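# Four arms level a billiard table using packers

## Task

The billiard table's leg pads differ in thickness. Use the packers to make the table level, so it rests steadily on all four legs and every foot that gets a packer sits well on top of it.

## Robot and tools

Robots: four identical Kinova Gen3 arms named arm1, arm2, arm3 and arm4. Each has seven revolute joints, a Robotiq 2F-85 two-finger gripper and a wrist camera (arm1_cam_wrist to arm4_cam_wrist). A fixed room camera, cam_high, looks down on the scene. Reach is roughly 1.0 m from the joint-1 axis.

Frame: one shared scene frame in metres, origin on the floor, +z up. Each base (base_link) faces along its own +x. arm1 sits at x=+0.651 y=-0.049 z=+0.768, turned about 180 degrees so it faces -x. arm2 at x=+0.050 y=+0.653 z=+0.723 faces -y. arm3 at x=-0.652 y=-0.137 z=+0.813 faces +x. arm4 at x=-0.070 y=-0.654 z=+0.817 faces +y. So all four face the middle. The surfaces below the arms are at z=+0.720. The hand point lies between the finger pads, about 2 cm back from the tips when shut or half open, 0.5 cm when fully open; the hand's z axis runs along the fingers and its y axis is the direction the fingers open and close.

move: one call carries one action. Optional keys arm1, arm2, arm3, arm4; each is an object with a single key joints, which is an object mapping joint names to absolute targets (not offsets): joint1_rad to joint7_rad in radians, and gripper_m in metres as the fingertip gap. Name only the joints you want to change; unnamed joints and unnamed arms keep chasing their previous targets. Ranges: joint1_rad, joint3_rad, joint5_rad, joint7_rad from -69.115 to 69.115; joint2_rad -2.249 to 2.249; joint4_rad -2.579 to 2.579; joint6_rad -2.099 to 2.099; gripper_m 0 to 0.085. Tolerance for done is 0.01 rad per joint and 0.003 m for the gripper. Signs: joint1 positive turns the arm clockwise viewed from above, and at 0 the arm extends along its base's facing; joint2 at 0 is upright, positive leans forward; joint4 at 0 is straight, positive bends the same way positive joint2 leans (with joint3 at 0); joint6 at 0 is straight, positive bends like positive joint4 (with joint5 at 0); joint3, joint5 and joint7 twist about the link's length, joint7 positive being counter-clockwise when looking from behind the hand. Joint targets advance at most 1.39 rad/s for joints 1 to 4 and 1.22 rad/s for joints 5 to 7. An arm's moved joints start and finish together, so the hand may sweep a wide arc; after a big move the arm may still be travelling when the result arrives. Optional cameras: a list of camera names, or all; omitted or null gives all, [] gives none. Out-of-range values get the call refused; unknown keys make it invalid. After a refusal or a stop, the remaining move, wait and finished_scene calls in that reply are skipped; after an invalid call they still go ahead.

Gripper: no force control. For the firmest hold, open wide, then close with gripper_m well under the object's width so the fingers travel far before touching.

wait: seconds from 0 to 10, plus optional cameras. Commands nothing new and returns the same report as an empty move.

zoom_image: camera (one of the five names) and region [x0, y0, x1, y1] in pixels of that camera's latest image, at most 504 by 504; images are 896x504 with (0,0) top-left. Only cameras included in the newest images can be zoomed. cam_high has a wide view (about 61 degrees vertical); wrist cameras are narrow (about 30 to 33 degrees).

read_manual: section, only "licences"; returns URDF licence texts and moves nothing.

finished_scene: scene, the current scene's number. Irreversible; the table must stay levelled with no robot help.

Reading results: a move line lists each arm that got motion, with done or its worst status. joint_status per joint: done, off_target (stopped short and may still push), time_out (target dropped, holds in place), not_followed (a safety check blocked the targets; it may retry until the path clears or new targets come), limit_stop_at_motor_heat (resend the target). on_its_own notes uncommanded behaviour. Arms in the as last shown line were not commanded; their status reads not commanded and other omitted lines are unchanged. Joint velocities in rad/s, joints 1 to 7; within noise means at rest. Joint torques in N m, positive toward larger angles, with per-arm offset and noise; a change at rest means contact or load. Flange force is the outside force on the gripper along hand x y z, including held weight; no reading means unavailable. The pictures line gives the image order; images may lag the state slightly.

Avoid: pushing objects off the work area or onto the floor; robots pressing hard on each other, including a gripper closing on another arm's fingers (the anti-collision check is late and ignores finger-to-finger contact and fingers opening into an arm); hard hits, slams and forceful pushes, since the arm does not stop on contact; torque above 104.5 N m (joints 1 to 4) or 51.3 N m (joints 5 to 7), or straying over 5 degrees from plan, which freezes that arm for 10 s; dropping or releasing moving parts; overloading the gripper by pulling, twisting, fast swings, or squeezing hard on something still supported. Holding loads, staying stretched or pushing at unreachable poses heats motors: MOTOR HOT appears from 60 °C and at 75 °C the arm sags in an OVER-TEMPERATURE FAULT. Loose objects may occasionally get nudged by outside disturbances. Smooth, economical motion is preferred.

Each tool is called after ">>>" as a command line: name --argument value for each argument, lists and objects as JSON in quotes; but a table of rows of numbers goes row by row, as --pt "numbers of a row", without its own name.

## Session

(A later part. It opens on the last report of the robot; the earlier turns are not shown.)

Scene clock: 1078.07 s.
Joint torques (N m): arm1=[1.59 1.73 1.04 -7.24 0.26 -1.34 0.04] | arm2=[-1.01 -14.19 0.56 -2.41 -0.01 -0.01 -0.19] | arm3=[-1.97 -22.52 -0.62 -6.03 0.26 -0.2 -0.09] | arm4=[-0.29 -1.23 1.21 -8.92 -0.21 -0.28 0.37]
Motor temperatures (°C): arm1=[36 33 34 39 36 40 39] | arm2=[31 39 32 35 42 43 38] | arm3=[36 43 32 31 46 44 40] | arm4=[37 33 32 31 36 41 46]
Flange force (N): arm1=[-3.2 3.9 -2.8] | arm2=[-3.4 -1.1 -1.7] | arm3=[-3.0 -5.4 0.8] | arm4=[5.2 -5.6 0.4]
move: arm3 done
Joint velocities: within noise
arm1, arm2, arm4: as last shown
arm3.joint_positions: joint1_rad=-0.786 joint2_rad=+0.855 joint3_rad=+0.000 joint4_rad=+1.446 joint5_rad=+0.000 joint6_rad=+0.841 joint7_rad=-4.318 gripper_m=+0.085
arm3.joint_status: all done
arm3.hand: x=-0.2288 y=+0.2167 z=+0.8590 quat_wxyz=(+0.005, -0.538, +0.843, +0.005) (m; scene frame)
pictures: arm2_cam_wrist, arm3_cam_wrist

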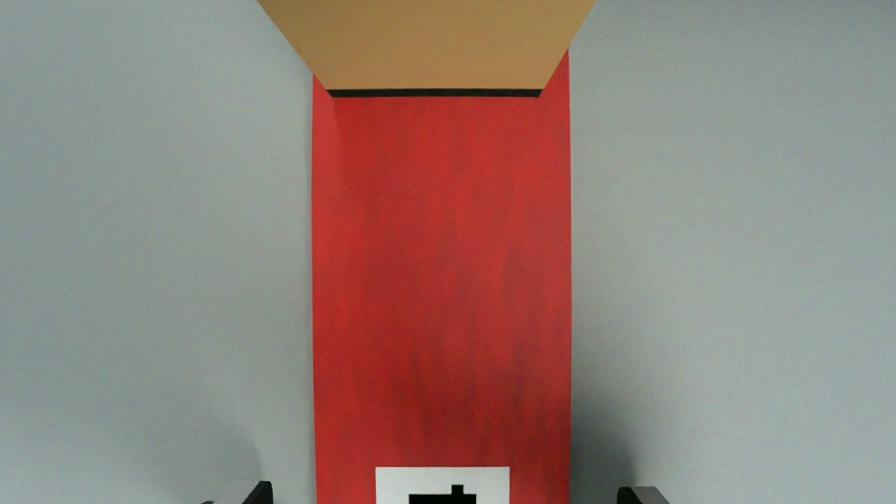

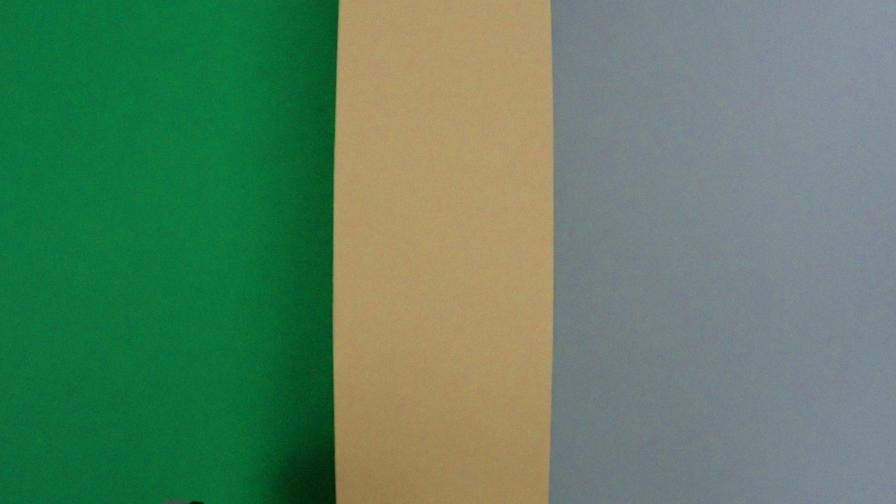

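>>> move --arm2 '{"joints": {"joint2_rad": 0.3342, "joint4_rad": 2.1025, "joint6_rad": 0.6903}}' --arm3 '{"joints": {"joint2_rad": 0.721, "joint4_rad": 1.354, "joint6_rad": 1.066}}' --cameras '["arm2_cam_wrist", "arm3_cam_wrist", "cam_high"]'

Scene clock: 1101.03 s.
Joint torques (N m): arm1=[1.61 1.68 1.05 -7.25 0.26 -1.37 0.05] | arm2=[-1.02 -12.28 0.47 -5.53 -0.04 -0.03 -0.2] | arm3=[-1.99 -21.73 -0.65 -7.31 0.28 -0.21 -0.11] | arm4=[-0.32 -1.24 1.22 -8.96 -0.19 -0.3 0.38]
Motor temperatures (°C): arm1=[36 33 34 39 36 40 39] | arm2=[31 38 32 34 42 43 38] | arm3=[36 42 32 31 46 44 40] | arm4=[37 33 32 31 36 41 45]
Flange force (N): arm1=[-3.2 3.9 -2.9] | arm2=[-2.6 -1.4 -1.4] | arm3=[-2.7 -5.3 -0.1] | arm4=[5.1 -5.7 0.5]
move: arm2 done; arm3 done
Joint velocities: within noise
arm1, arm4: as last shown
arm2.joint_positions: joint1_rad=+0.900 joint2_rad=+0.334 joint3_rad=+0.000 joint4_rad=+2.102 joint5_rad=+0.000 joint6_rad=+0.690 joint7_rad=+0.467 gripper_m=+0.068
arm2.joint_status: all done
arm2.hand: x=-0.2395 y=+0.4580 z=+0.8498 quat_wxyz=(-0.001, -0.976, +0.217, -0.002) (m; scene frame)
arm3.joint_positions: joint1_rad=-0.786 joint2_rad=+0.721 joint3_rad=+0.000 joint4_rad=+1.354 joint5_rad=+0.000 joint6_rad=+1.066 joint7_rad=-4.318 gripper_m=+0.085
arm3.joint_status: all done
arm3.hand: x=-0.2280 y=+0.2164 z=+0.9568 quat_wxyz=(+0.005, -0.538, +0.843, +0.005) (m; scene frame)
pictures: arm2_cam_wrist, arm3_cam_wrist, cam_high

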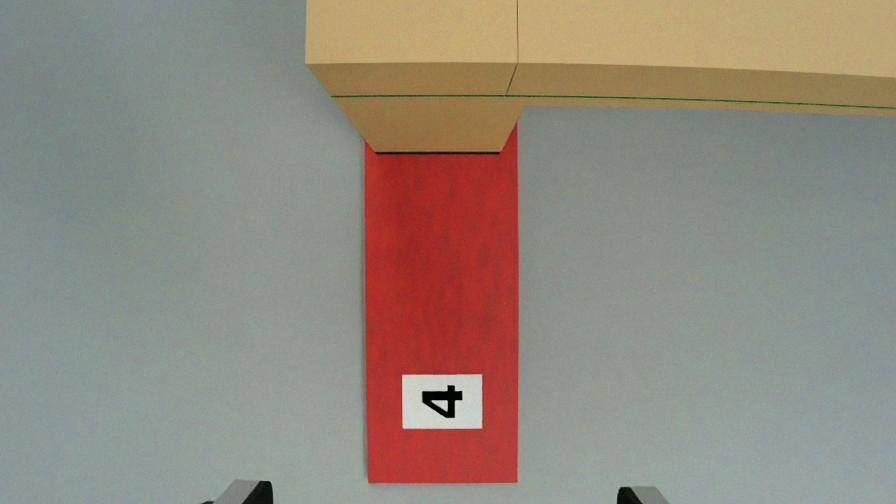

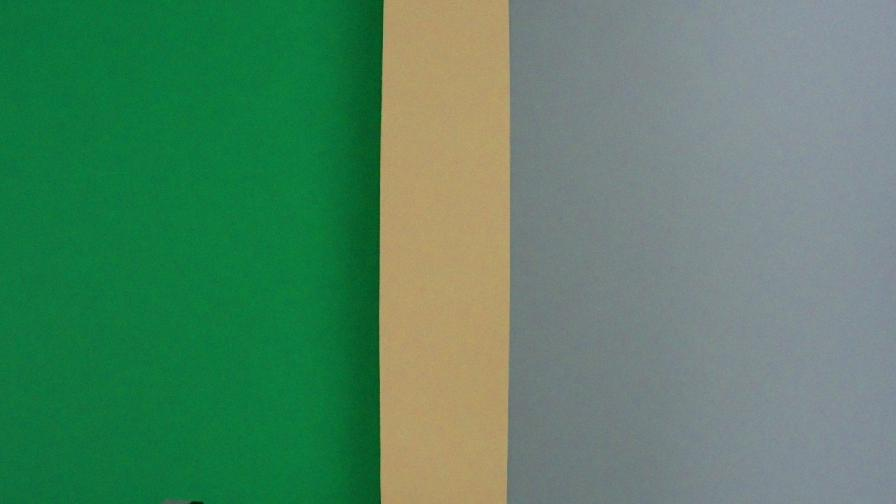

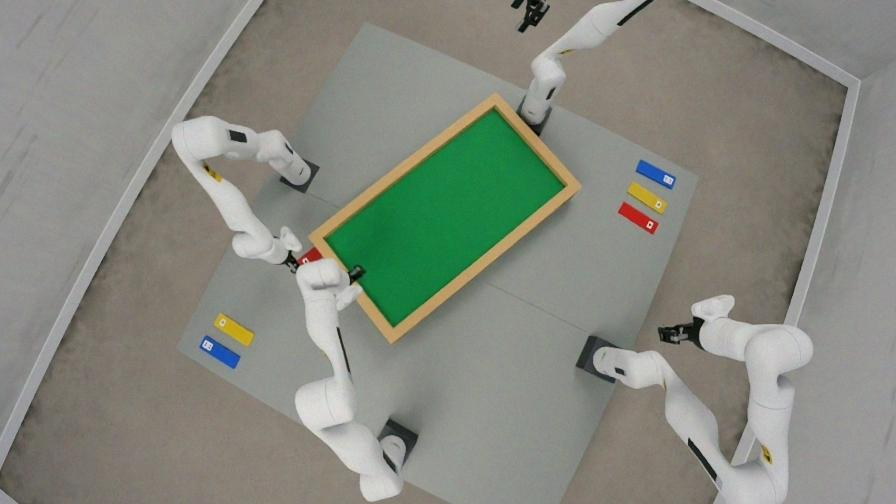

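>>> finished_scene --scene 1

The scene is finished: the task was done.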